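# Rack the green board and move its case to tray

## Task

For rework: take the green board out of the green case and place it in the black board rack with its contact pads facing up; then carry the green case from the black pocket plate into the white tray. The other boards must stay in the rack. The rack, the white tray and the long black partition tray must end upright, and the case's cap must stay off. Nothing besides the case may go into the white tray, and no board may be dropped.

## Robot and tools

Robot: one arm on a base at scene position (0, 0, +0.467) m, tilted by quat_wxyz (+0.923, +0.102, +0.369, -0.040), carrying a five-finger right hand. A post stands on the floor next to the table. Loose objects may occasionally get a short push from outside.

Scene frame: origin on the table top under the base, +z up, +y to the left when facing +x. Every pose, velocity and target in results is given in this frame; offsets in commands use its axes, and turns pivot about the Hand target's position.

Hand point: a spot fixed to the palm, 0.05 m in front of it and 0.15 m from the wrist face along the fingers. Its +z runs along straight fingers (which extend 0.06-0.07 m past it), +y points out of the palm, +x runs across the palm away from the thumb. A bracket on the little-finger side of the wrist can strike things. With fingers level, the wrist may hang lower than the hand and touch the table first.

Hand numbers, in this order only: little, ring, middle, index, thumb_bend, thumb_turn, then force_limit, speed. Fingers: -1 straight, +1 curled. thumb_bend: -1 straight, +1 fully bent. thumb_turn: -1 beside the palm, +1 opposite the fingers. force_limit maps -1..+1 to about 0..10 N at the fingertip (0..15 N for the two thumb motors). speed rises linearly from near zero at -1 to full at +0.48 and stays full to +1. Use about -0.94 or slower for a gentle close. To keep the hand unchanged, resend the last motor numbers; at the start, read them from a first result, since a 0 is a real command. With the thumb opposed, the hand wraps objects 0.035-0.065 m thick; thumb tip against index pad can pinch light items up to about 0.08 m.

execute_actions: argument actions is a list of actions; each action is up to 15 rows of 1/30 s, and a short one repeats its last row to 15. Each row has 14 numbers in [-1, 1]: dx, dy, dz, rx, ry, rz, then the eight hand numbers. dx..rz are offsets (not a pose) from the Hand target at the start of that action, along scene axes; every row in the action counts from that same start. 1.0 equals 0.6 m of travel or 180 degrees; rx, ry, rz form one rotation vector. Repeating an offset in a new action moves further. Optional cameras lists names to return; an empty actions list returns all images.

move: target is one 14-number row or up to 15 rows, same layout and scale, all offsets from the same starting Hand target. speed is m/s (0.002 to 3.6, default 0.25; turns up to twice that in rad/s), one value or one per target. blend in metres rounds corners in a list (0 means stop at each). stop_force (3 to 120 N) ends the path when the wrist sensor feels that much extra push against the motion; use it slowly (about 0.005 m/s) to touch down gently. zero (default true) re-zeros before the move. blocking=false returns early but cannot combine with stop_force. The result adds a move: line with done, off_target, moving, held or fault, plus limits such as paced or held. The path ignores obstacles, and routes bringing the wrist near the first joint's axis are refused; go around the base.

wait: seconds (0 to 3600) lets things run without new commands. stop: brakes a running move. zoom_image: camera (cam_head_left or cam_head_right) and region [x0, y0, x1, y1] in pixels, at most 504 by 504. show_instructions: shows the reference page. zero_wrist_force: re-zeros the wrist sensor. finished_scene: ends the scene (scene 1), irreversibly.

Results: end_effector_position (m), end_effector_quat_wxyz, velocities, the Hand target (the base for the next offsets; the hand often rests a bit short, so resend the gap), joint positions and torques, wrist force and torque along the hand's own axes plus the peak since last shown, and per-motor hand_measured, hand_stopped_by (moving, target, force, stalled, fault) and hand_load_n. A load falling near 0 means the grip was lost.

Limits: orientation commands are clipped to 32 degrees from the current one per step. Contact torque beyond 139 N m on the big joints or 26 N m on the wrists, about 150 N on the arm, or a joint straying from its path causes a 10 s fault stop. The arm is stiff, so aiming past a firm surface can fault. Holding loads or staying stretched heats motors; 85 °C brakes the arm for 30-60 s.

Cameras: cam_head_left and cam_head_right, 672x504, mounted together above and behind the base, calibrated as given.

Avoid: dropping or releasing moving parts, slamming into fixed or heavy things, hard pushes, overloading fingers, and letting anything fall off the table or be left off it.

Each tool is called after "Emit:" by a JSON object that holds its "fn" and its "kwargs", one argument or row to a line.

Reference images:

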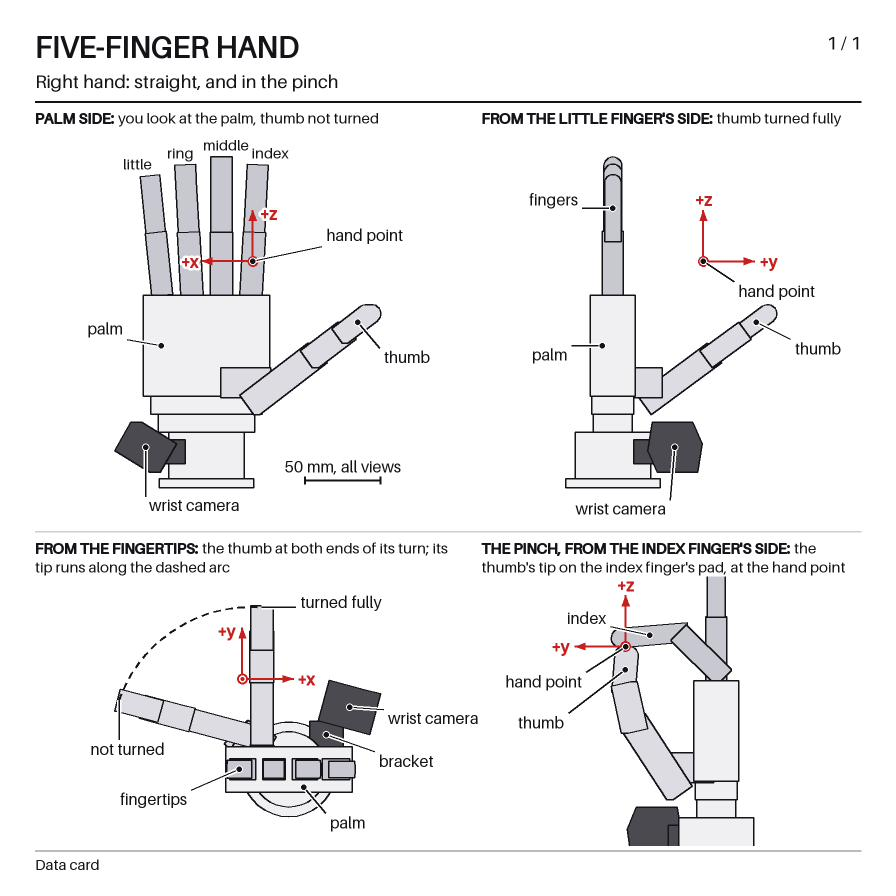

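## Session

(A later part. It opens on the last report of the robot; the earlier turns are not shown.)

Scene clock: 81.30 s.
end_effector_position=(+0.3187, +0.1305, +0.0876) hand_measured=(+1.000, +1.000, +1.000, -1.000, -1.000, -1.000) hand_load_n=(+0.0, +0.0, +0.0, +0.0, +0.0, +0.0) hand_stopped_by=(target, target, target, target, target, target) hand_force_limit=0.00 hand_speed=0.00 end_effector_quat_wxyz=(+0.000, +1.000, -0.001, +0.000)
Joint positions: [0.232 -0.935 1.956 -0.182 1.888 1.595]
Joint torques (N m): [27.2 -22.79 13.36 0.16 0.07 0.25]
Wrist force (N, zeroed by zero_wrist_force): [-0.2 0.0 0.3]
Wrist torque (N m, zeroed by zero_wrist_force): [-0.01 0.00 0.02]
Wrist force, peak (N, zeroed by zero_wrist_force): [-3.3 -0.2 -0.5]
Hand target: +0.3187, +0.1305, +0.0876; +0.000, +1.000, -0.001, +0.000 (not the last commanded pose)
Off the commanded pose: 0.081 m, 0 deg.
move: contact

Emit:
{"fn": "move", "kwargs": {
  "target": [
    [-0.015, 0, 0, 0, 0, 0, 1, 1, 1, -1, -1, -1, 0, 0],
    [-0.015, -0.084, 0, 0, 0, 0, 1, 1, 1, -1, -1, -1, 0, 0]
  ],
  "speed": 0.05
}}

Emit:
{"fn": "zero_wrist_force", "kwargs": {

}}

Emit:
{"fn": "move", "kwargs": {
  "target": [0.15, 0, 0, 0, 0, 0, 1, 1, 1, -1, -1, -1, 0, 0],
  "speed": 0.015,
  "stop_force": 3
}}

Scene clock: 83.57 s.
end_effector_position=(+0.3097, +0.0802, +0.0876) hand_measured=(+1.000, +1.000, +1.000, -1.000, -1.000, -1.000) hand_load_n=(+0.0, +0.0, +0.0, +0.0, +0.0, +0.0) hand_stopped_by=(target, target, target, target, target, target) hand_force_limit=0.00 hand_speed=0.00 end_effector_quat_wxyz=(+0.000, +1.000, -0.001, +0.000)
Joint positions: [0.099 -0.995 2.056 -0.249 1.798 1.493]
Joint torques (N m): [5 -39.62 13.78 0.18 -1.18 -1.6]
Wrist force (N, zeroed by zero_wrist_force): [0.2 0.4 0.0]
Wrist torque (N m, zeroed by zero_wrist_force): [0.07 -0.04 0.18]
Wrist force, peak (N, zeroed by zero_wrist_force): [0.0 1.0 0.0]
Hand target: +0.3097, +0.0801, +0.0876; +0.000, +1.000, -0.001, +0.000
Off the commanded pose: 0.000 m, 0 deg.
move: done

Wrist force sensor zeroed.

Scene clock: 85.53 s.
end_effector_position=(+0.3192, +0.0801, +0.0876) hand_measured=(+1.000, +1.000, +1.000, -1.000, -1.000, -1.000) hand_load_n=(+0.0, +0.0, +0.0, +0.0, +0.0, +0.0) hand_stopped_by=(target, target, target, target, target, target) hand_force_limit=0.00 hand_speed=0.00 end_effector_quat_wxyz=(+0.000, +1.000, -0.001, +0.000)
Joint positions: [0.101 -1 2.034 -0.222 1.799 1.495]
Joint torques (N m): [6.43 -24.63 11.04 0.03 -1.08 -0.91]
Wrist force (N, zeroed by zero_wrist_force): [-2.4 -0.3 -0.5]
Wrist torque (N m, zeroed by zero_wrist_force): [0.00 0.01 -0.30]
Wrist force, peak (N, zeroed by zero_wrist_force): [-7.9 0.1 -2.3]
Hand target: +0.3192, +0.0801, +0.0876; +0.000, +1.000, -0.001, +0.000 (not the last commanded pose)
Off the commanded pose: 0.081 m, 0 deg.
move: contact

Emit:
{"fn": "move", "kwargs": {
  "target": [
    [-0.02, 0, 0, 0, 0, 0, 1, 1, 1, -1, -1, -1, 0, 0],
    [-0.02, 0.042, 0.2, 0, 0, 0, 1, 1, 1, -1, -1, -1, 0, 0],
    [0.04, 0.042, 0.2, 0, 0, 0, 1, 1, 1, -1, -1, -1, 0, 0]
  ],
  "speed": 0.1
}}

Emit:
{"fn": "zero_wrist_force", "kwargs": {

}}

Emit:
{"fn": "move", "kwargs": {
  "target": [0, 0, -0.2, 0, 0, 0, 1, 1, 1, -1, -1, -1, 0, 0],
  "speed": 0.015,
  "stop_force": 3
}}

Scene clock: 88.97 s.
end_effector_position=(+0.3432, +0.1053, +0.2077) hand_measured=(+1.000, +1.000, +1.000, -1.000, -1.000, -1.000) hand_load_n=(+0.0, +0.0, +0.0, +0.0, +0.0, +0.0) hand_stopped_by=(target, target, target, target, target, target) hand_force_limit=0.00 hand_speed=0.00 end_effector_quat_wxyz=(+0.000, +1.000, -0.001, +0.000)
Joint positions: [0.273 -1.247 2.077 0.019 1.915 1.626]
Joint torques (N m): [6.54 -21.15 -9.1 4.74 -1.76 0.46]
Wrist force (N, zeroed by zero_wrist_force): [-0.4 -0.4 0.0]
Wrist torque (N m, zeroed by zero_wrist_force): [-0.01 0.06 0.01]
Wrist force, peak (N, zeroed by zero_wrist_force): [-2.4 0.0 -0.9]
Hand target: +0.3432, +0.1053, +0.2076; +0.000, +1.000, -0.001, +0.000
Off the commanded pose: 0.000 m, 0 deg.
move: done

Wrist force sensor zeroed.

Scene clock: 95.70 s.
end_effector_position=(+0.3432, +0.1053, +0.1236) hand_measured=(+1.000, +1.000, +1.000, -1.000, -1.000, -1.000) hand_load_n=(+0.5, +0.0, +0.0, +0.0, +0.0, +0.0) hand_stopped_by=(target, target, target, target, target, target) hand_force_limit=0.00 hand_speed=0.00 end_effector_quat_wxyz=(+0.000, +1.000, -0.001, +0.000)
Joint positions: [0.196 -1.059 1.992 -0.102 1.864 1.567]
Joint torques (N m): [30.91 -40.84 11.08 4.31 1.25 1.29]
Wrist force (N, zeroed by zero_wrist_force): [-0.3 0.2 -3.3]
Wrist torque (N m, zeroed by zero_wrist_force): [0.14 0.08 -0.08]
Wrist force, peak (N, zeroed by zero_wrist_force): [-0.5 0.2 -7.0]
Hand target: +0.3432, +0.1053, +0.1236; +0.000, +1.000, -0.001, +0.000 (not the last commanded pose)
Off the commanded pose: 0.036 m, 0 deg.
move: contact

Emit:
{"fn": "move", "kwargs": {
  "target": [
    [0, 0, 0.02, 0, 0, 0, 1, 1, 1, -1, -1, -1, 0, 0],
    [0.033, 0, 0.02, 0, 0, 0, 1, 1, 1, -1, -1, -1, 0, 0]
  ],
  "speed": 0.1
}}

Emit:
{"fn": "zero_wrist_force", "kwargs": {

}}

Emit:
{"fn": "move", "kwargs": {
  "target": [0, 0, -0.15, 0, 0, 0, 1, 1, 1, -1, -1, -1, 0, 0],
  "speed": 0.012,
  "stop_force": 3
}}

Scene clock: 97.50 s.
end_effector_position=(+0.3630, +0.1053, +0.1356) hand_measured=(+1.000, +1.000, +1.000, -1.000, -1.000, -1.000) hand_load_n=(+0.0, +0.0, +0.0, +0.0, +0.0, +0.0) hand_stopped_by=(target, target, target, target, target, target) hand_force_limit=0.00 hand_speed=0.00 end_effector_quat_wxyz=(+0.000, +1.000, -0.001, +0.000)
Joint positions: [0.206 -1.089 1.958 -0.037 1.87 1.574]
Joint torques (N m): [21.2 -24.63 -7.03 5.16 0.58 0.81]
Wrist force (N, zeroed by zero_wrist_force): [-0.2 0.0 -0.1]
Wrist torque (N m, zeroed by zero_wrist_force): [-0.07 0.06 -0.25]
Wrist force, peak (N, zeroed by zero_wrist_force): [-0.1 0.3 -3.7]
Hand target: +0.3630, +0.1053, +0.1356; +0.000, +1.000, -0.001, +0.000
Off the commanded pose: 0.000 m, 0 deg.
move: done

Wrist force sensor zeroed.

Scene clock: 103.47 s.
end_effector_position=(+0.3630, +0.1053, +0.0786) hand_measured=(+1.000, +1.000, +1.000, -1.000, -1.000, -1.000) hand_load_n=(+0.0, +0.0, +0.0, +0.0, -0.5, +0.0) hand_stopped_by=(target, target, target, target, target, target) hand_force_limit=0.00 hand_speed=0.00 end_effector_quat_wxyz=(+0.000, +1.000, -0.001, +0.000)
Joint positions: [0.165 -0.963 1.881 -0.094 1.842 1.543]
Joint torques (N m): [30.81 -41.04 9.93 4.5 0.74 1.25]
Wrist force (N, zeroed by zero_wrist_force): [1.0 0.3 -3.2]
Wrist torque (N m, zeroed by zero_wrist_force): [0.25 -0.15 0.29]
Wrist force, peak (N, zeroed by zero_wrist_force): [1.1 0.0 -15.1]
Hand target: +0.3630, +0.1053, +0.0786; +0.000, +1.000, -0.001, +0.000 (not the last commanded pose)
Off the commanded pose: 0.033 m, 0 deg.
move: contact

Emit:
{"fn": "move", "kwargs": {
  "target": [0, 0, 0.015, 0, 0, 0, 1, 1, 1, -1, -1, -1, 0, 0],
  "speed": 0.05
}}

Emit:
{"fn": "zero_wrist_force", "kwargs": {

}}

Emit:
{"fn": "move", "kwargs": {
  "target": [-0.1, 0, 0, 0, 0, 0, 1, 1, 1, -1, -1, -1, 0, 0],
  "speed": 0.01,
  "stop_force": 3
}}

Scene clock: 104.53 s.
end_effector_position=(+0.3630, +0.1053, +0.0875) hand_measured=(+1.000, +1.000, +1.000, -1.000, -1.000, -1.000) hand_load_n=(+0.0, +0.0, +0.0, +0.0, +0.0, +0.0) hand_stopped_by=(target, target, target, target, target, target) hand_force_limit=0.00 hand_speed=0.00 end_effector_quat_wxyz=(+0.000, +1.000, -0.001, +0.000)
Joint positions: [0.171 -0.983 1.894 -0.086 1.846 1.547]
Joint torques (N m): [31.27 -43.07 10.44 4.99 1.48 0.99]
Wrist force (N, zeroed by zero_wrist_force): [0.7 0.0 0.4]
Wrist torque (N m, zeroed by zero_wrist_force): [0.00 -0.14 0.06]
Wrist force, peak (N, zeroed by zero_wrist_force): [0.8 0.3 -3.2]
Hand target: +0.3630, +0.1053, +0.0876; +0.000, +1.000, -0.001, +0.000
Off the commanded pose: 0.000 m, 0 deg.
move: done

Wrist force sensor zeroed.

Scene clock: 106.00 s.
end_effector_position=(+0.3602, +0.1053, +0.0877) hand_measured=(+1.000, +1.000, +1.000, -1.000, -1.000, -1.000) hand_load_n=(+0.0, +0.0, +0.0, +0.0, +0.0, +0.0) hand_stopped_by=(target, target, target, target, target, target) hand_force_limit=0.00 hand_speed=0.00 end_effector_quat_wxyz=(+0.000, +1.000, -0.001, +0.000)
Joint positions: [0.171 -0.982 1.901 -0.094 1.847 1.547]
Joint torques (N m): [16.67 -39.65 -4.61 5.34 1.27 1.19]
Wrist force (N, zeroed by zero_wrist_force): [2.0 0.0 -1.2]
Wrist torque (N m, zeroed by zero_wrist_force): [0.07 0.21 0.12]
Wrist force, peak (N, zeroed by zero_wrist_force): [7.1 0.2 -2.9]
Hand target: +0.3602, +0.1053, +0.0877; +0.000, +1.000, -0.001, +0.000 (not the last commanded pose)
Off the commanded pose: 0.057 m, 0 deg.
move: contact

Emit:
{"fn": "move", "kwargs": {
  "target": [
    [0.02, 0, 0, 0, 0, 0, 1, 1, 1, -1, -1, -1, 0, 0]
  ],
  "speed": 0.05
}}

Emit:
{"fn": "zero_wrist_force", "kwargs": {

}}

Emit:
{"fn": "move", "kwargs": {
  "target": [0.32, 0, 0, 0, 0, 0, 1, 1, 1, -1, -1, -1, 0, 0],
  "speed": 0.025,
  "stop_force": 3,
  "cameras": ["all"]
}}

Scene clock: 107.27 s.
end_effector_position=(+0.3721, +0.1053, +0.0877) hand_measured=(+1.000, +1.000, +1.000, -1.000, -1.000, -1.000) hand_load_n=(+0.0, +0.0, +0.0, +0.0, +0.0, +0.0) hand_stopped_by=(target, target, target, target, target, target) hand_force_limit=0.00 hand_speed=0.00 end_effector_quat_wxyz=(+0.000, +1.000, -0.001, +0.000)
Joint positions: [0.172 -0.984 1.872 -0.062 1.847 1.548]
Joint torques (N m): [30.61 -40.47 -7.17 4.98 1.38 1.16]
Wrist force (N, zeroed by zero_wrist_force): [-1.0 0.0 0.0]
Wrist torque (N m, zeroed by zero_wrist_force): [0.01 0.21 -0.06]
Wrist force, peak (N, zeroed by zero_wrist_force): [2.1 0.2 -1.3]
Hand target: +0.3722, +0.1053, +0.0877; +0.000, +1.000, -0.001, +0.000
Off the commanded pose: 0.000 m, 0 deg.
move: done

Wrist force sensor zeroed.

Scene clock: 115.90 s.
end_effector_position=(+0.5642, +0.1053, +0.0877) hand_measured=(+1.000, +1.000, +1.000, -1.000, -1.000, -1.000) hand_load_n=(+0.0, +0.0, +0.0, +0.0, +0.0, +0.0) hand_stopped_by=(target, target, target, target, target, target) hand_force_limit=0.00 hand_speed=0.00 end_effector_quat_wxyz=(+0.000, +1.000, -0.001, +0.000)
Joint positions: [0.18 -0.898 1.299 0.425 1.853 1.554]
Joint torques (N m): [34.25 -34.26 -14.7 4.69 1.28 1.15]
Wrist force (N, zeroed by zero_wrist_force): [0.1 0.0 0.2]
Wrist torque (N m, zeroed by zero_wrist_force): [-0.01 -0.02 0.06]
Wrist force, peak (N, zeroed by zero_wrist_force): [-0.6 -0.2 0.4]
Hand target: +0.5642, +0.1053, +0.0877; +0.000, +1.000, -0.001, +0.000
Off the commanded pose: 0.000 m, 0 deg.
move: done

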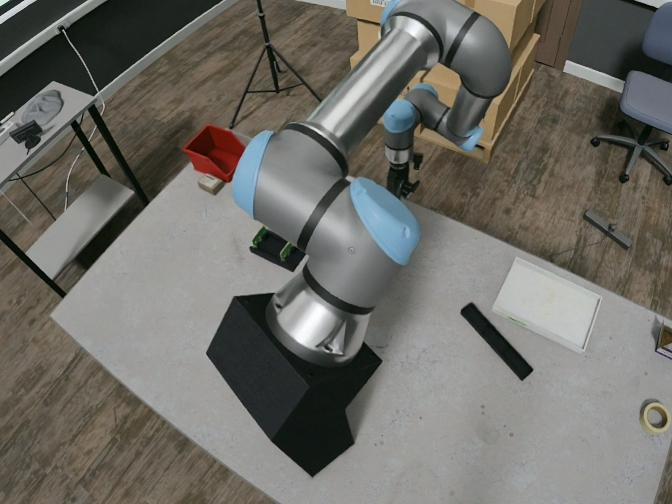

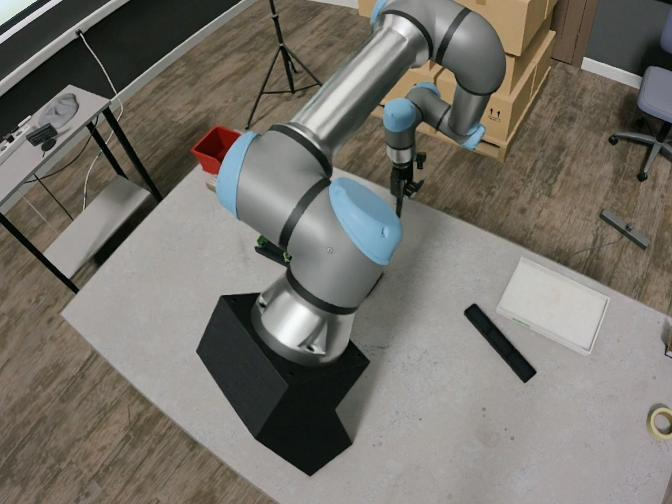

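Emit:
{"fn": "zoom_image", "kwargs": {
  "camera": "cam_head_right",
  "region": [340, 200, 440, 300]
}}

Emit:
{"fn": "zoom_image", "kwargs": {
  "camera": "cam_head_left",
  "region": [360, 180, 460, 280]
}}

Scaled by 5.040 from the camera's image (finer frame: 960x720).

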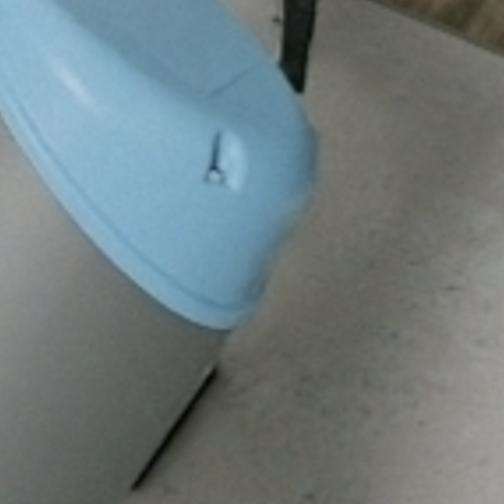

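Scaled by 5.040 from the camera's image (finer frame: 960x720).

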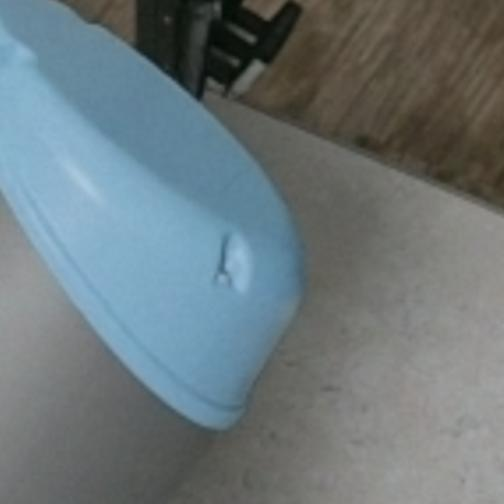

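Emit:
{"fn": "move", "kwargs": {
  "target": [
    [-0.05, 0, 0.37, 0, 0, 0, 1, 1, 1, -1, -1, -1, 0, 0],
    [-0.19, -0.59, 0.4, 0, 0, 0, 1, 1, 1, -1, -1, -1, 0, 0]
  ],
  "speed": 0.25,
  "blend": [0.05, 0],
  "cameras": ["all"]
}}

Emit:
{"fn": "zoom_image", "kwargs": {
  "camera": "cam_head_left",
  "region": [240, 210, 320, 280]
}}

Emit:
{"fn": "zoom_image", "kwargs": {
  "camera": "cam_head_right",
  "region": [240, 210, 320, 280]
}}

Scene clock: 120.67 s.
end_effector_position=(+0.4502, -0.2486, +0.3277) hand_measured=(+1.000, +1.000, +1.000, -1.000, -1.000, -1.000) hand_load_n=(+0.0, +0.0, +0.0, +0.0, +0.0, +0.0) hand_stopped_by=(target, target, target, target, target, target) hand_force_limit=0.00 hand_speed=0.00 end_effector_quat_wxyz=(+0.000, +1.000, -0.001, +0.000)
Joint positions: [-0.818 -1.697 1.893 0.681 1.164 0.816]
Joint torques (N m): [-6.97 -19.62 -19.26 4.8 -1.74 -1.49]
Wrist force (N, zeroed by zero_wrist_force): [-0.3 0.3 0.1]
Wrist torque (N m, zeroed by zero_wrist_force): [0.08 -0.04 0.23]
Wrist force, peak (N, zeroed by zero_wrist_force): [-0.4 1.6 0.3]
Hand target: +0.4502, -0.2487, +0.3277; +0.000, +1.000, -0.001, +0.000
Off the commanded pose: 0.000 m, 0 deg.
move: done

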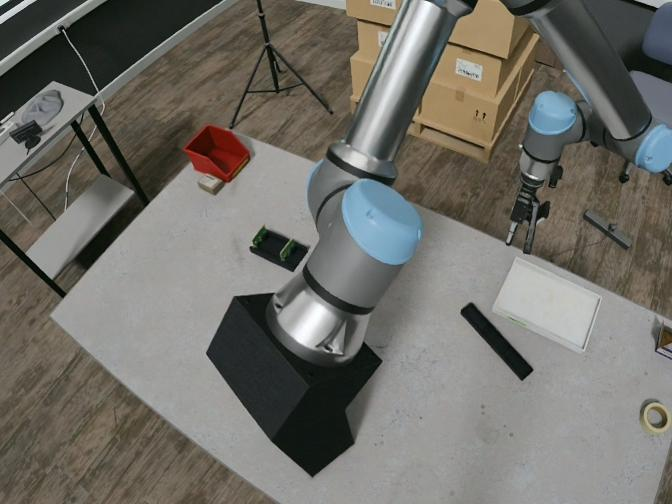

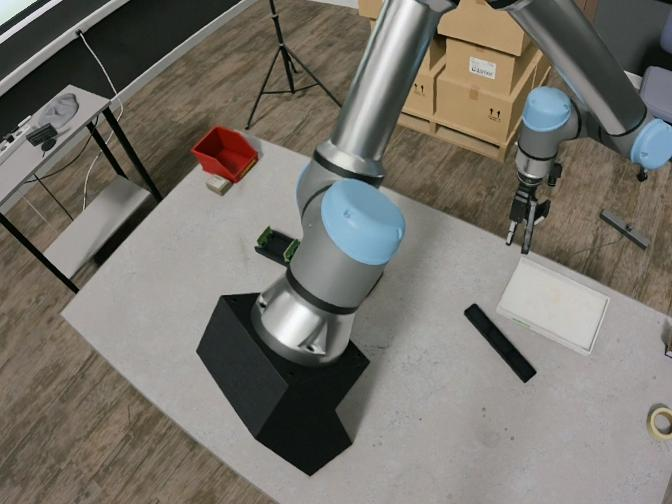

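Scaled by 6.300 from the camera's image (finer frame: 960x720).

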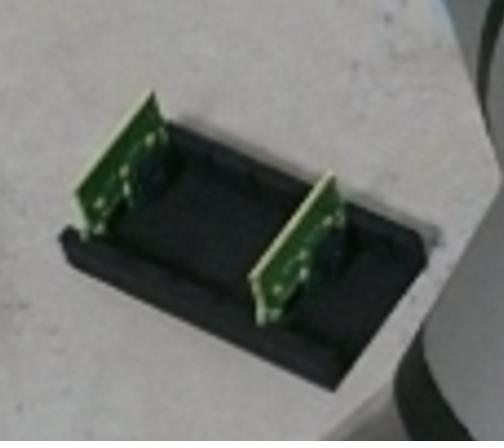

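Scaled by 6.300 from the camera's image (finer frame: 960x720).

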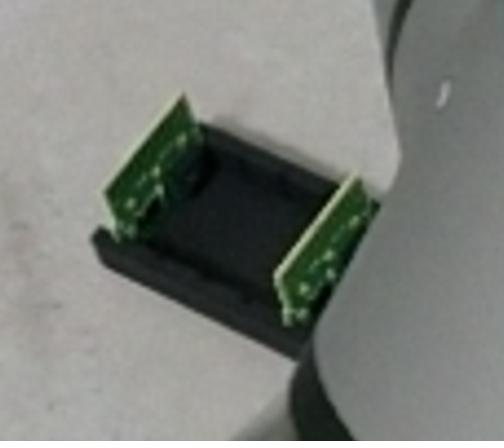

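Emit:
{"fn": "zoom_image", "kwargs": {
  "camera": "cam_head_left",
  "region": [480, 80, 600, 260]
}}

Emit:
{"fn": "zoom_image", "kwargs": {
  "camera": "cam_head_right",
  "region": [480, 80, 600, 260]
}}

Scaled by 2.800 from the camera's image (finer frame: 960x720).

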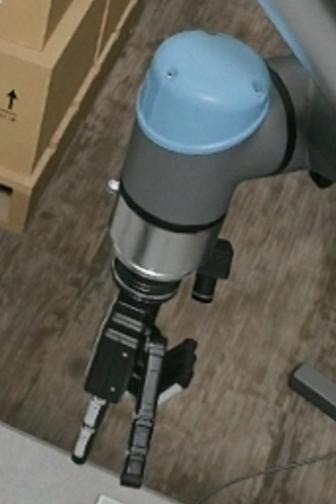

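Scaled by 2.800 from the camera's image (finer frame: 960x720).

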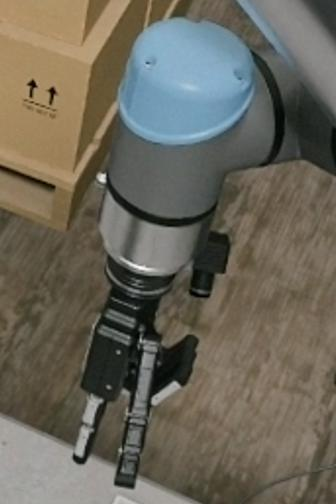

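Emit:
{"fn": "move", "kwargs": {
  "target": [
    [0.0, 0.05, 0.0, 0.1954, 0.1954, 0.4717, -1, -1, -0.1, -0.1, -1, 1, 0, 0]
  ],
  "speed": 0.25,
  "cameras": ["all"]
}}

Emit:
{"fn": "zoom_image", "kwargs": {
  "camera": "cam_head_left",
  "region": [440, 80, 640, 280]
}}

Emit:
{"fn": "zoom_image", "kwargs": {
  "camera": "cam_head_right",
  "region": [440, 80, 640, 280]
}}

Scene clock: 140.67 s.
end_effector_position=(+0.4502, -0.2187, +0.3277) hand_measured=(-1.000, -1.000, -0.100, -0.100, -1.000, +1.000) hand_load_n=(+0.0, -0.5, +0.0, +0.0, +0.0, +0.0) hand_stopped_by=(target, target, target, target, target, target) hand_force_limit=0.00 hand_speed=0.00 end_effector_quat_wxyz=(-0.270, +0.654, +0.653, -0.271)
Joint positions: [-0.583 -1.41 1.617 1.263 1.767 -0.588]
Joint torques (N m): [13.79 -30.21 -18.45 5.44 1.81 -2]
Wrist force (N, zeroed by zero_wrist_force): [-0.5 0.8 0.3]
Wrist torque (N m, zeroed by zero_wrist_force): [0.24 0.01 0.16]
Wrist force, peak (N, zeroed by zero_wrist_force): [-0.7 0.9 0.3]
Hand target: +0.4502, -0.2187, +0.3277; -0.270, +0.654, +0.653, -0.271
Off the commanded pose: 0.000 m, 0 deg.
move: done

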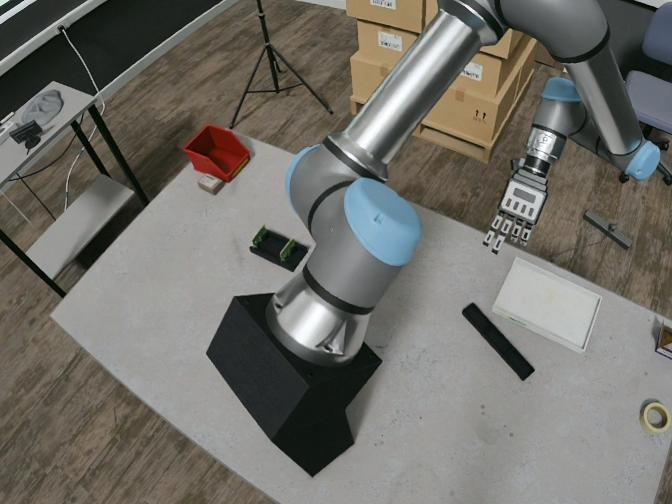

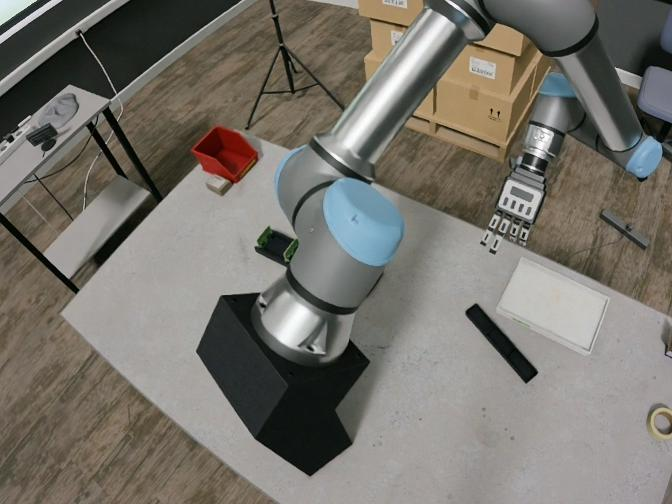

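Scaled by 2.520 from the camera's image (finer frame: 960x720).

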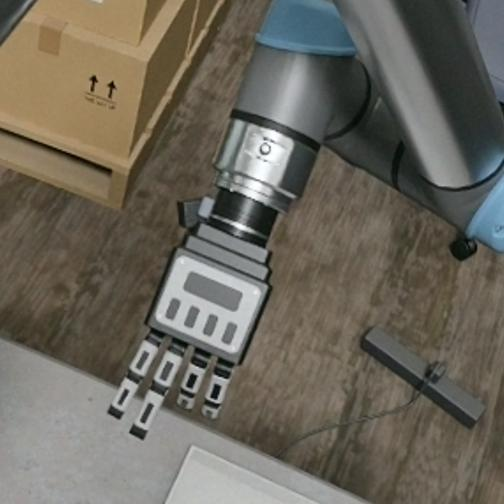

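Scaled by 2.520 from the camera's image (finer frame: 960x720).

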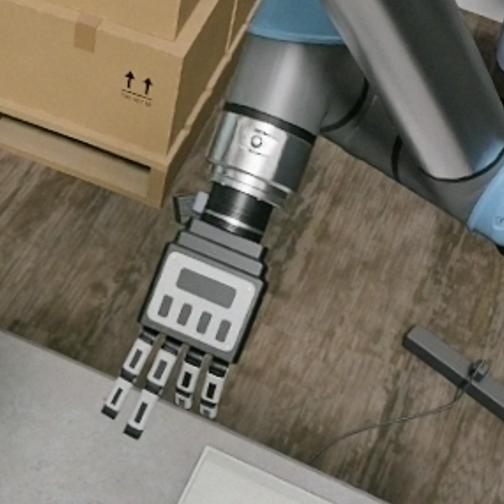

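Emit:
{"fn": "move", "kwargs": {
  "target": [
    [-0.2103, 0.6178, -0.2128, 0, 0, 0, -1, -1, -0.1, -0.1, -1, 1, 0, 0]
  ],
  "speed": 0.2,
  "cameras": ["all"]
}}

Emit:
{"fn": "zero_wrist_force", "kwargs": {

}}

Scene clock: 144.57 s.
end_effector_position=(+0.3240, +0.1520, +0.2000) hand_measured=(-1.000, -1.000, -0.100, -0.100, -1.000, +1.000) hand_load_n=(+0.0, -0.5, +0.0, +0.0, +0.0, +0.0) hand_stopped_by=(target, target, target, target, target, target) hand_force_limit=0.00 hand_speed=0.00 end_effector_quat_wxyz=(-0.270, +0.654, +0.653, -0.271)
Joint positions: [0.271 -0.96 1.767 0.847 1.776 0.285]
Joint torques (N m): [32.46 -25.87 -7.35 4.84 1.3 1.18]
Wrist force (N, zeroed by zero_wrist_force): [-0.8 0.4 0.0]
Wrist torque (N m, zeroed by zero_wrist_force): [0.18 0.01 -0.06]
Wrist force, peak (N, zeroed by zero_wrist_force): [-1.4 0.8 -0.1]
Hand target: +0.3240, +0.1520, +0.2000; -0.270, +0.654, +0.653, -0.271
Off the commanded pose: 0.000 m, 0 deg.
move: done

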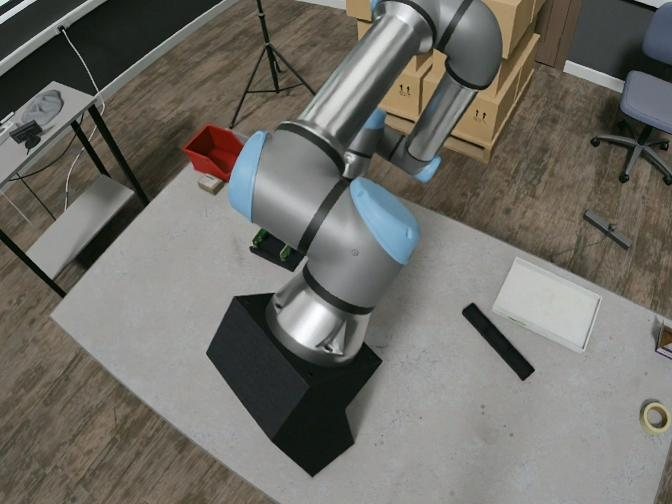

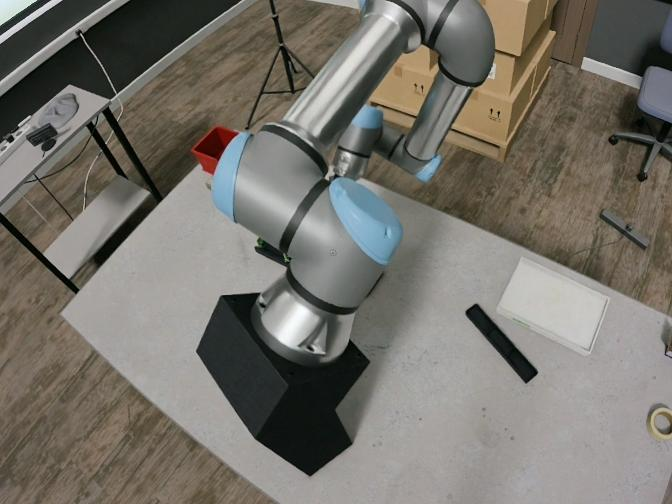

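Wrist force sensor zeroed.

Emit:
{"fn": "move", "kwargs": {
  "target": [0, 0, -0.24, 0, 0, 0, -1, -1, -0.1, -0.1, -1, 1, 0, 0],
  "speed": 0.03,
  "stop_force": 3
}}

Scene clock: 151.23 s.
end_effector_position=(+0.3240, +0.1520, +0.0560) hand_measured=(-1.000, -1.000, -0.100, -0.100, -1.000, +1.000) hand_load_n=(+0.0, +0.0, +0.0, +0.0, +0.0, +0.5) hand_stopped_by=(target, target, target, target, target, target) hand_force_limit=0.00 hand_speed=0.00 end_effector_quat_wxyz=(-0.270, +0.654, +0.653, -0.271)
Joint positions: [0.174 -0.659 1.511 0.782 1.783 0.186]
Joint torques (N m): [12.01 -25.5 -7.22 4.93 1.09 -1.35]
Wrist force (N, zeroed by zero_wrist_force): [0.6 0.2 0.2]
Wrist torque (N m, zeroed by zero_wrist_force): [0.04 -0.10 0.21]
Wrist force, peak (N, zeroed by zero_wrist_force): [0.8 0.1 0.4]
Hand target: +0.3240, +0.1520, +0.0560; -0.270, +0.654, +0.653, -0.271
Off the commanded pose: 0.000 m, 0 deg.
move: done

Emit:
{"fn": "move", "kwargs": {
  "target": [0, 0, -0.0167, 0, 0, 0, -1, -1, -0.1, -0.1, -1, 1, 0, 0],
  "speed": 0.008,
  "stop_force": 3
}}

Emit:
{"fn": "move", "kwargs": {
  "target": [0, 0, 0, 0, 0, 0, -1, -1, 0.3, 0.3, -1, 1, -0.6, -0.9],
  "speed": 0.05
}}

Scene clock: 153.63 s.
end_effector_position=(+0.3240, +0.1520, +0.0460) hand_measured=(-1.000, -1.000, -0.100, -0.100, -1.000, +1.000) hand_load_n=(+0.0, +0.0, +0.0, +0.0, +0.0, +0.0) hand_stopped_by=(target, target, target, target, target, target) hand_force_limit=0.00 hand_speed=0.00 end_effector_quat_wxyz=(-0.270, +0.654, +0.653, -0.271)
Joint positions: [0.169 -0.638 1.489 0.782 1.783 0.181]
Joint torques (N m): [11.29 -26.19 -6.63 4.38 1.06 -1.65]
Wrist force (N, zeroed by zero_wrist_force): [0.4 0.0 0.2]
Wrist torque (N m, zeroed by zero_wrist_force): [0.02 -0.08 0.20]
Wrist force, peak (N, zeroed by zero_wrist_force): [0.8 0.0 0.0]
Hand target: +0.3240, +0.1520, +0.0460; -0.270, +0.654, +0.653, -0.271
Off the commanded pose: 0.000 m, 0 deg.
move: done

Scene clock: 154.77 s.
end_effector_position=(+0.3240, +0.1520, +0.0460) hand_measured=(-1.000, -1.000, +0.076, +0.140, -1.000, +1.000) hand_load_n=(+0.0, -0.5, +0.0, +2.0, +0.0, +0.0) hand_stopped_by=(target, target, force, force, target, target) hand_force_limit=-0.60 hand_speed=-0.90 end_effector_quat_wxyz=(-0.271, +0.654, +0.653, -0.271)
Joint positions: [0.169 -0.638 1.489 0.782 1.783 0.181]
Joint torques (N m): [12.43 -32.19 -5.35 0.37 1.05 -1.7]
Wrist force (N, zeroed by zero_wrist_force): [-0.9 -7.5 0.8]
Wrist torque (N m, zeroed by zero_wrist_force): [-0.37 -0.04 0.15]
Wrist force, peak (N, zeroed by zero_wrist_force): [-1.4 -7.7 1.0]
Hand target: +0.3240, +0.1520, +0.0460; -0.270, +0.654, +0.653, -0.271
Off the commanded pose: 0.000 m, 0 deg.
move: done

Emit:
{"fn": "move", "kwargs": {
  "target": [0, 0, 0, 0, 0, 0, -1, -1, 0.3, 0.3, -0.2, 1, -0.6, -0.9],
  "speed": 0.05
}}

Scene clock: 158.00 s.
end_effector_position=(+0.3240, +0.1520, +0.0460) hand_measured=(-1.000, -1.000, +0.076, +0.140, -0.638, +1.000) hand_load_n=(+0.0, +0.0, +0.5, +4.0, +3.5, +0.5) hand_stopped_by=(target, target, force, force, force, target) hand_force_limit=-0.60 hand_speed=-0.90 end_effector_quat_wxyz=(-0.270, +0.654, +0.653, -0.271)
Joint positions: [0.169 -0.638 1.489 0.782 1.783 0.181]
Joint torques (N m): [12.68 -43.2 -3.8 0.09 0.4 -1.22]
Wrist force (N, zeroed by zero_wrist_force): [-0.9 -4.5 1.4]
Wrist torque (N m, zeroed by zero_wrist_force): [-0.14 -0.03 0.20]
Wrist force, peak (N, zeroed by zero_wrist_force): [-1.4 -8.0 0.8]
Hand target: +0.3240, +0.1520, +0.0460; -0.270, +0.654, +0.653, -0.271
Off the commanded pose: 0.000 m, 0 deg.
move: done

Emit:
{"fn": "move", "kwargs": {
  "target": [0, 0, 0, 0, 0, 0, -1, -1, 0.35, 0.35, -0.25, 1, 0.1, -0.9],
  "speed": 0.05
}}

Scene clock: 158.90 s.
end_effector_position=(+0.3240, +0.1520, +0.0460) hand_measured=(-1.000, -1.000, +0.092, +0.148, -0.630, +1.000) hand_load_n=(+0.0, +0.0, +6.0, +5.0, +8.5, +0.5) hand_stopped_by=(target, target, force, force, force, target) hand_force_limit=0.10 hand_speed=-0.90 end_effector_quat_wxyz=(-0.270, +0.654, +0.653, -0.271)
Joint positions: [0.169 -0.638 1.489 0.782 1.783 0.181]
Joint torques (N m): [12.55 -42.76 -4 2.89 0.2 -1.3]
Wrist force (N, zeroed by zero_wrist_force): [-0.5 -8.1 3.5]
Wrist torque (N m, zeroed by zero_wrist_force): [-0.35 -0.13 0.12]
Wrist force, peak (N, zeroed by zero_wrist_force): [-0.9 -9.0 3.0]
Hand target: +0.3240, +0.1520, +0.0460; -0.270, +0.654, +0.653, -0.271
Off the commanded pose: 0.000 m, 0 deg.
move: done

Emit:
{"fn": "move", "kwargs": {
  "target": [-0.002, 0, 0, 0, 0, 0, -1, -1, 0.35, 0.35, -0.25, 1, 0.1, -0.9],
  "speed": 0.01
}}

Scene clock: 159.73 s.
end_effector_position=(+0.3229, +0.1520, +0.0460) hand_measured=(-1.000, -1.000, +0.092, +0.148, -0.630, +1.000) hand_load_n=(+0.0, +0.0, +4.0, +4.0, +9.5, +0.5) hand_stopped_by=(target, target, force, force, force, target) hand_force_limit=0.10 hand_speed=-0.90 end_effector_quat_wxyz=(-0.270, +0.654, +0.653, -0.271)
Joint positions: [0.169 -0.638 1.492 0.779 1.783 0.181]
Joint torques (N m): [12.16 -35.25 10.05 0.86 0.12 -1.78]
Wrist force (N, zeroed by zero_wrist_force): [0.5 1.7 -1.2]
Wrist torque (N m, zeroed by zero_wrist_force): [0.06 -0.08 0.25]
Wrist force, peak (N, zeroed by zero_wrist_force): [-0.5 -8.8 3.3]
Hand target: +0.3228, +0.1520, +0.0460; -0.270, +0.654, +0.653, -0.271
Off the commanded pose: 0.000 m, 0 deg.
move: done

Emit:
{"fn": "move", "kwargs": {
  "target": [0, 0, 0.05, 0, 0, 0, -1, -1, 0.35, 0.35, -0.25, 1, 0.1, -0.9],
  "speed": 0.02
}}

Scene clock: 161.83 s.
end_effector_position=(+0.3228, +0.1520, +0.0759) hand_measured=(-1.000, -1.000, +0.092, +0.148, -0.630, +1.000) hand_load_n=(+0.0, +0.0, +4.5, +4.0, +9.0, +0.0) hand_stopped_by=(target, target, force, force, force, target) hand_force_limit=0.10 hand_speed=-0.90 end_effector_quat_wxyz=(-0.270, +0.654, +0.653, -0.271)
Joint positions: [0.186 -0.701 1.557 0.781 1.782 0.198]
Joint torques (N m): [35.09 -44.43 9.47 5.14 -1.82 1.1]
Wrist force (N, zeroed by zero_wrist_force): [0.6 -0.4 0.5]
Wrist torque (N m, zeroed by zero_wrist_force): [-0.13 -0.12 -0.03]
Wrist force, peak (N, zeroed by zero_wrist_force): [1.1 2.5 -0.4]
Hand target: +0.3228, +0.1520, +0.0760; -0.270, +0.654, +0.653, -0.271
Off the commanded pose: 0.000 m, 0 deg.
move: done

Emit:
{"fn": "move", "kwargs": {
  "target": [
    [0, 0, 0.25, 0, 0, 0, -1, -1, 0.35, 0.35, -0.25, 1, 0.1, -0.9],
    [0.2, -0.40, 0.25, 0, 0, 0, -1, -1, 0.35, 0.35, -0.25, 1, 0.1, -0.9]
  ],
  "speed": 0.12,
  "blend": [0.03, 0],
  "cameras": ["all"]
}}

Emit:
{"fn": "zoom_image", "kwargs": {
  "camera": "cam_head_left",
  "region": [420, 100, 600, 280]
}}

Emit:
{"fn": "zoom_image", "kwargs": {
  "camera": "cam_head_right",
  "region": [420, 100, 600, 280]
}}

Scene clock: 166.23 s.
end_effector_position=(+0.4428, -0.0879, +0.2260) hand_measured=(-1.000, -1.000, +0.092, +0.148, -0.630, +1.000) hand_load_n=(+0.0, -0.5, +4.5, +4.0, +9.0, +0.0) hand_stopped_by=(target, target, force, force, force, target) hand_force_limit=0.10 hand_speed=-0.90 end_effector_quat_wxyz=(-0.270, +0.654, +0.653, -0.271)
Joint positions: [-0.249 -1.191 1.633 1.098 1.79 -0.247]
Joint torques (N m): [-2.44 -30.86 -13.15 5.3 -1.23 -1.21]
Wrist force (N, zeroed by zero_wrist_force): [0.5 -0.5 0.1]
Wrist torque (N m, zeroed by zero_wrist_force): [-0.15 -0.04 0.14]
Wrist force, peak (N, zeroed by zero_wrist_force): [0.9 -0.7 0.4]
Hand target: +0.4428, -0.0880, +0.2260; -0.270, +0.654, +0.653, -0.271
Off the commanded pose: 0.000 m, 0 deg.
move: done

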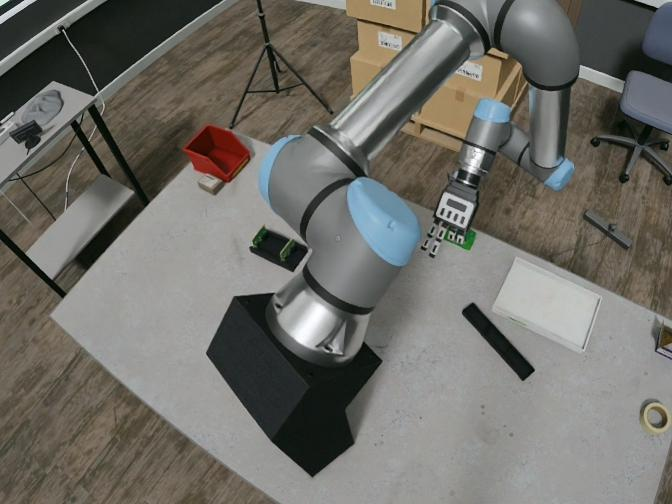

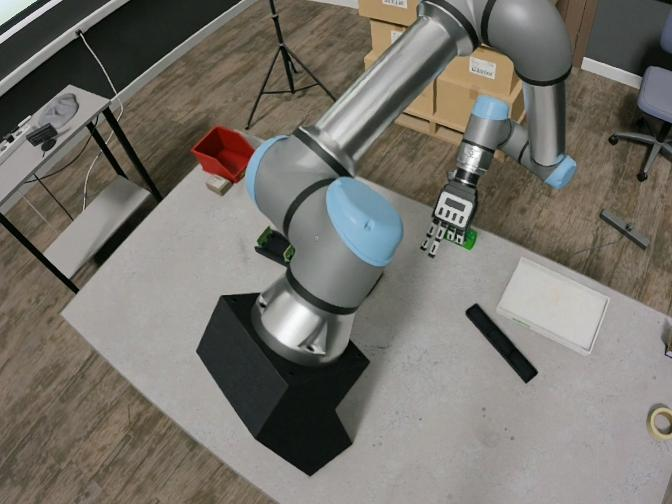

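Scaled by 2.800 from the camera's image (finer frame: 960x720).

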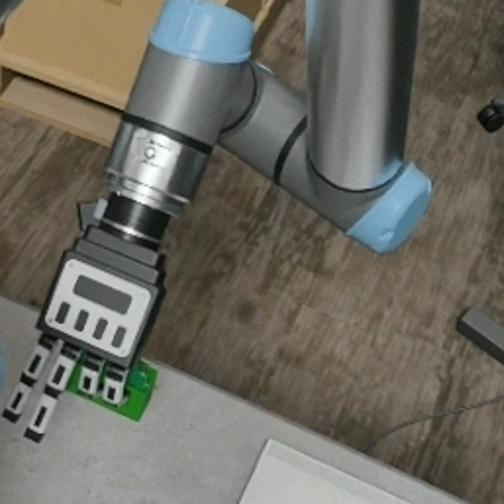

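Scaled by 2.800 from the camera's image (finer frame: 960x720).

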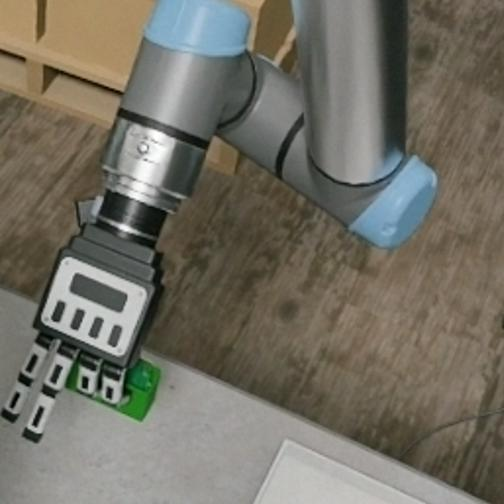

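Emit:
{"fn": "zoom_image", "kwargs": {
  "camera": "cam_head_left",
  "region": [420, 210, 490, 270]
}}

Emit:
{"fn": "zoom_image", "kwargs": {
  "camera": "cam_head_right",
  "region": [420, 210, 490, 270]
}}

Scaled by 7.200 from the camera's image (finer frame: 960x720).

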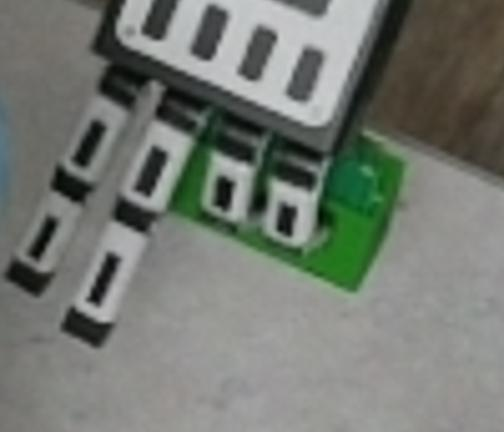

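Scaled by 7.200 from the camera's image (finer frame: 960x720).

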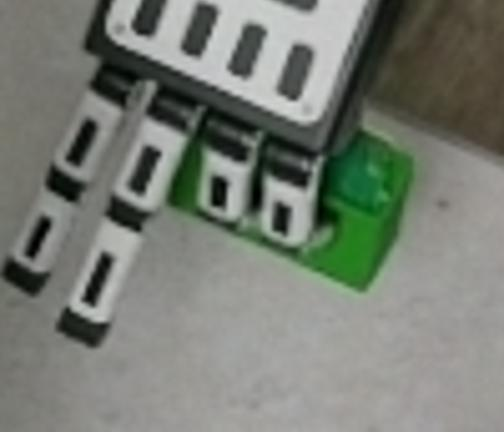

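Emit:
{"fn": "move", "kwargs": {
  "target": [0, 0, -0.25, 0, 0, 0, -1, -1, 0.35, 0.35, -0.25, 1, 0.1, -0.9],
  "speed": 0.12
}}

Emit:
{"fn": "move", "kwargs": {
  "target": [0, 0, -0.085, 0, 0, 0, -1, -1, 0.35, 0.35, -0.25, 1, 0.1, -0.9],
  "speed": 0.006,
  "stop_force": 3
}}

Scene clock: 169.80 s.
end_effector_position=(+0.4428, -0.0880, +0.0760) hand_measured=(-1.000, -1.000, +0.092, +0.148, -0.630, +1.000) hand_load_n=(+0.0, +0.0, +4.5, +4.0, +9.0, +0.0) hand_stopped_by=(target, target, force, force, force, target) hand_force_limit=0.10 hand_speed=-0.90 end_effector_quat_wxyz=(-0.270, +0.654, +0.653, -0.271)
Joint positions: [-0.244 -0.85 1.38 1.011 1.79 -0.242]
Joint torques (N m): [21.15 -32.47 -11.42 5.5 0.86 1.26]
Wrist force (N, zeroed by zero_wrist_force): [0.9 -0.5 0.3]
Wrist torque (N m, zeroed by zero_wrist_force): [-0.14 -0.12 -0.01]
Wrist force, peak (N, zeroed by zero_wrist_force): [0.8 0.0 1.0]
Hand target: +0.4428, -0.0880, +0.0760; -0.270, +0.654, +0.653, -0.271
Off the commanded pose: 0.000 m, 0 deg.
move: done

Scene clock: 176.20 s.
end_effector_position=(+0.4428, -0.0880, +0.0437) hand_measured=(-1.000, -1.000, +0.092, +0.148, -0.630, +1.000) hand_load_n=(+0.0, +0.0, +4.5, +4.5, +8.5, +0.0) hand_stopped_by=(target, target, force, force, force, target) hand_force_limit=0.10 hand_speed=-0.90 end_effector_quat_wxyz=(-0.270, +0.654, +0.653, -0.271)
Joint positions: [-0.244 -0.774 1.306 1.009 1.79 -0.241]
Joint torques (N m): [19.92 -49.92 5.99 0.24 1.04 0.02]
Wrist force (N, zeroed by zero_wrist_force): [0.7 -1.9 -1.2]
Wrist torque (N m, zeroed by zero_wrist_force): [-0.19 -0.08 -0.04]
Wrist force, peak (N, zeroed by zero_wrist_force): [-0.2 -6.2 -3.1]
Hand target: +0.4428, -0.0880, +0.0437; -0.270, +0.654, +0.653, -0.271 (not the last commanded pose)
Off the commanded pose: 0.019 m, 0 deg.
move: contact

Emit:
{"fn": "move", "kwargs": {
  "target": [0, 0, 0, 0, 0, 0, -1, -1, -0.1, -0.1, -1, 1, 0.1, -0.85],
  "speed": 0.05
}}

Emit:
{"fn": "move", "kwargs": {
  "target": [
    [0, 0, 0.25, 0, 0, 0, -1, -1, -0.1, -0.1, -1, 1, 0.1, -0.85],
    [0.1, -0.35, 0.45, 0, 0, 0, -1, -1, -0.1, -0.1, -1, 1, 0.1, -0.85]
  ],
  "speed": [0.06, 0.25],
  "blend": [0.02, 0],
  "cameras": ["all"]
}}

Emit:
{"fn": "zoom_image", "kwargs": {
  "camera": "cam_head_left",
  "region": [410, 230, 490, 300]
}}

Emit:
{"fn": "zoom_image", "kwargs": {
  "camera": "cam_head_right",
  "region": [410, 230, 490, 300]
}}

Scene clock: 178.77 s.
end_effector_position=(+0.4428, -0.0880, +0.0437) hand_measured=(-1.000, -1.000, -0.100, -0.100, -1.000, +1.000) hand_load_n=(+0.0, +0.0, +0.0, +0.0, +0.0, +0.0) hand_stopped_by=(target, target, target, target, target, target) hand_force_limit=0.10 hand_speed=-0.85 end_effector_quat_wxyz=(-0.270, +0.654, +0.653, -0.271)
Joint positions: [-0.244 -0.774 1.306 1.009 1.79 -0.241]
Joint torques (N m): [17.25 -48.78 4.85 5.13 0.86 -0.86]
Wrist force (N, zeroed by zero_wrist_force): [1.0 -0.6 0.2]
Wrist torque (N m, zeroed by zero_wrist_force): [-0.10 -0.13 -0.01]
Wrist force, peak (N, zeroed by zero_wrist_force): [0.9 -2.2 -1.7]
Hand target: +0.4428, -0.0880, +0.0437; -0.270, +0.654, +0.653, -0.271
Off the commanded pose: 0.000 m, 0 deg.
move: done

Scene clock: 182.87 s.
end_effector_position=(+0.5028, -0.2979, +0.3137) hand_measured=(-1.000, -1.000, -0.100, -0.100, -1.000, +1.000) hand_load_n=(+0.0, +0.0, +0.0, +0.0, +0.0, +0.0) hand_stopped_by=(target, target, target, target, target, target) hand_force_limit=0.10 hand_speed=-0.85 end_effector_quat_wxyz=(-0.270, +0.654, +0.653, -0.271)
Joint positions: [-0.662 -1.26 1.314 1.4 1.759 -0.668]
Joint torques (N m): [-12.47 -35.37 -20.28 5.2 -0.94 -1.49]
Wrist force (N, zeroed by zero_wrist_force): [0.2 -0.2 0.3]
Wrist torque (N m, zeroed by zero_wrist_force): [-0.05 -0.02 0.14]
Wrist force, peak (N, zeroed by zero_wrist_force): [1.6 -0.4 0.1]
Hand target: +0.5028, -0.2980, +0.3137; -0.270, +0.654, +0.653, -0.271
Off the commanded pose: 0.000 m, 0 deg.
move: done

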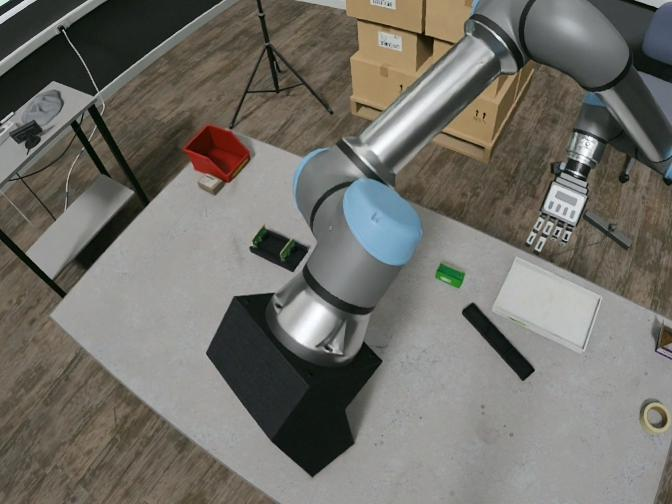

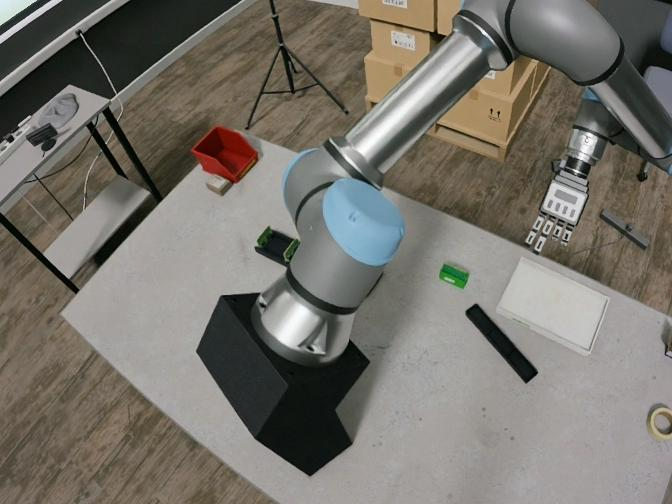

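Scaled by 6.300 from the camera's image (finer frame: 960x720).

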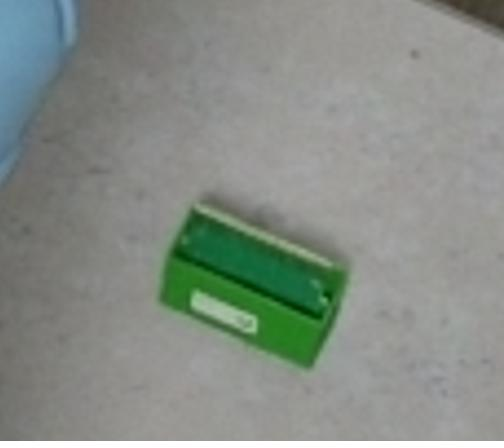

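Scaled by 6.300 from the camera's image (finer frame: 960x720).

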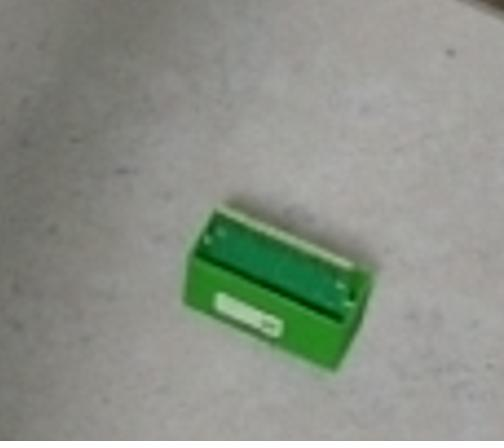

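Emit:
{"fn": "zoom_image", "kwargs": {
  "camera": "cam_head_left",
  "region": [430, 255, 474, 295]
}}

Emit:
{"fn": "zoom_image", "kwargs": {
  "camera": "cam_head_right",
  "region": [434, 255, 478, 295]
}}

Scaled by 11.455 from the camera's image (finer frame: 960x720).

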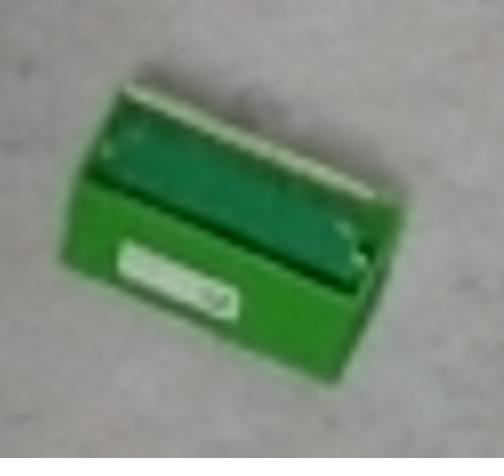

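Scaled by 11.455 from the camera's image (finer frame: 960x720).

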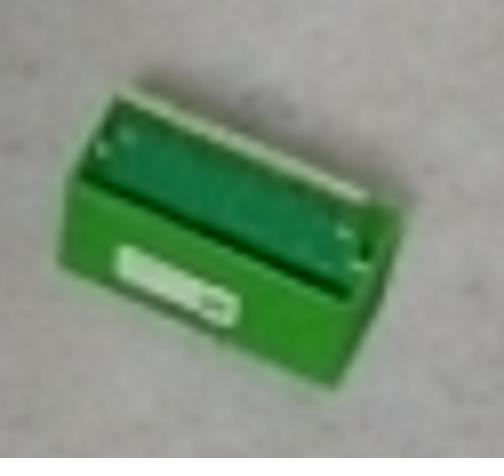

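Emit:
{"fn": "zoom_image", "kwargs": {
  "camera": "cam_head_left",
  "region": [248, 218, 292, 258]
}}

Emit:
{"fn": "zoom_image", "kwargs": {
  "camera": "cam_head_left",
  "region": [270, 230, 314, 276]
}}

Emit:
{"fn": "zoom_image", "kwargs": {
  "camera": "cam_head_right",
  "region": [252, 218, 302, 270]
}}

Scaled by 11.455 from the camera's image (finer frame: 960x720).

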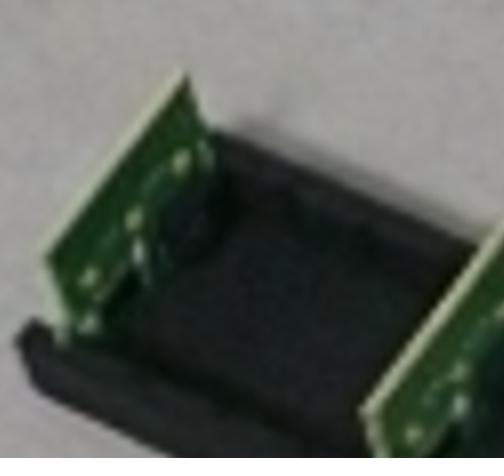

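Scaled by 10.957 from the camera's image (finer frame: 960x720).

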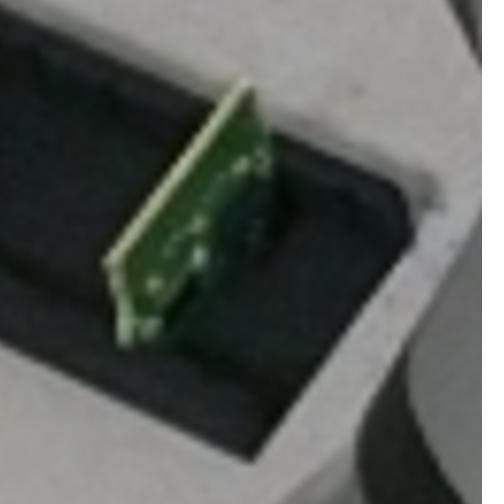

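Scaled by 9.692 from the camera's image (finer frame: 960x720).

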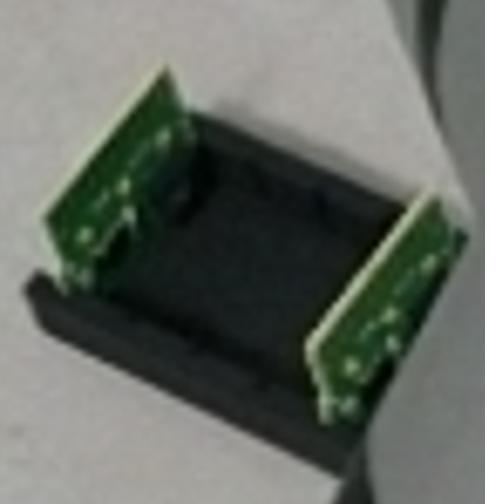

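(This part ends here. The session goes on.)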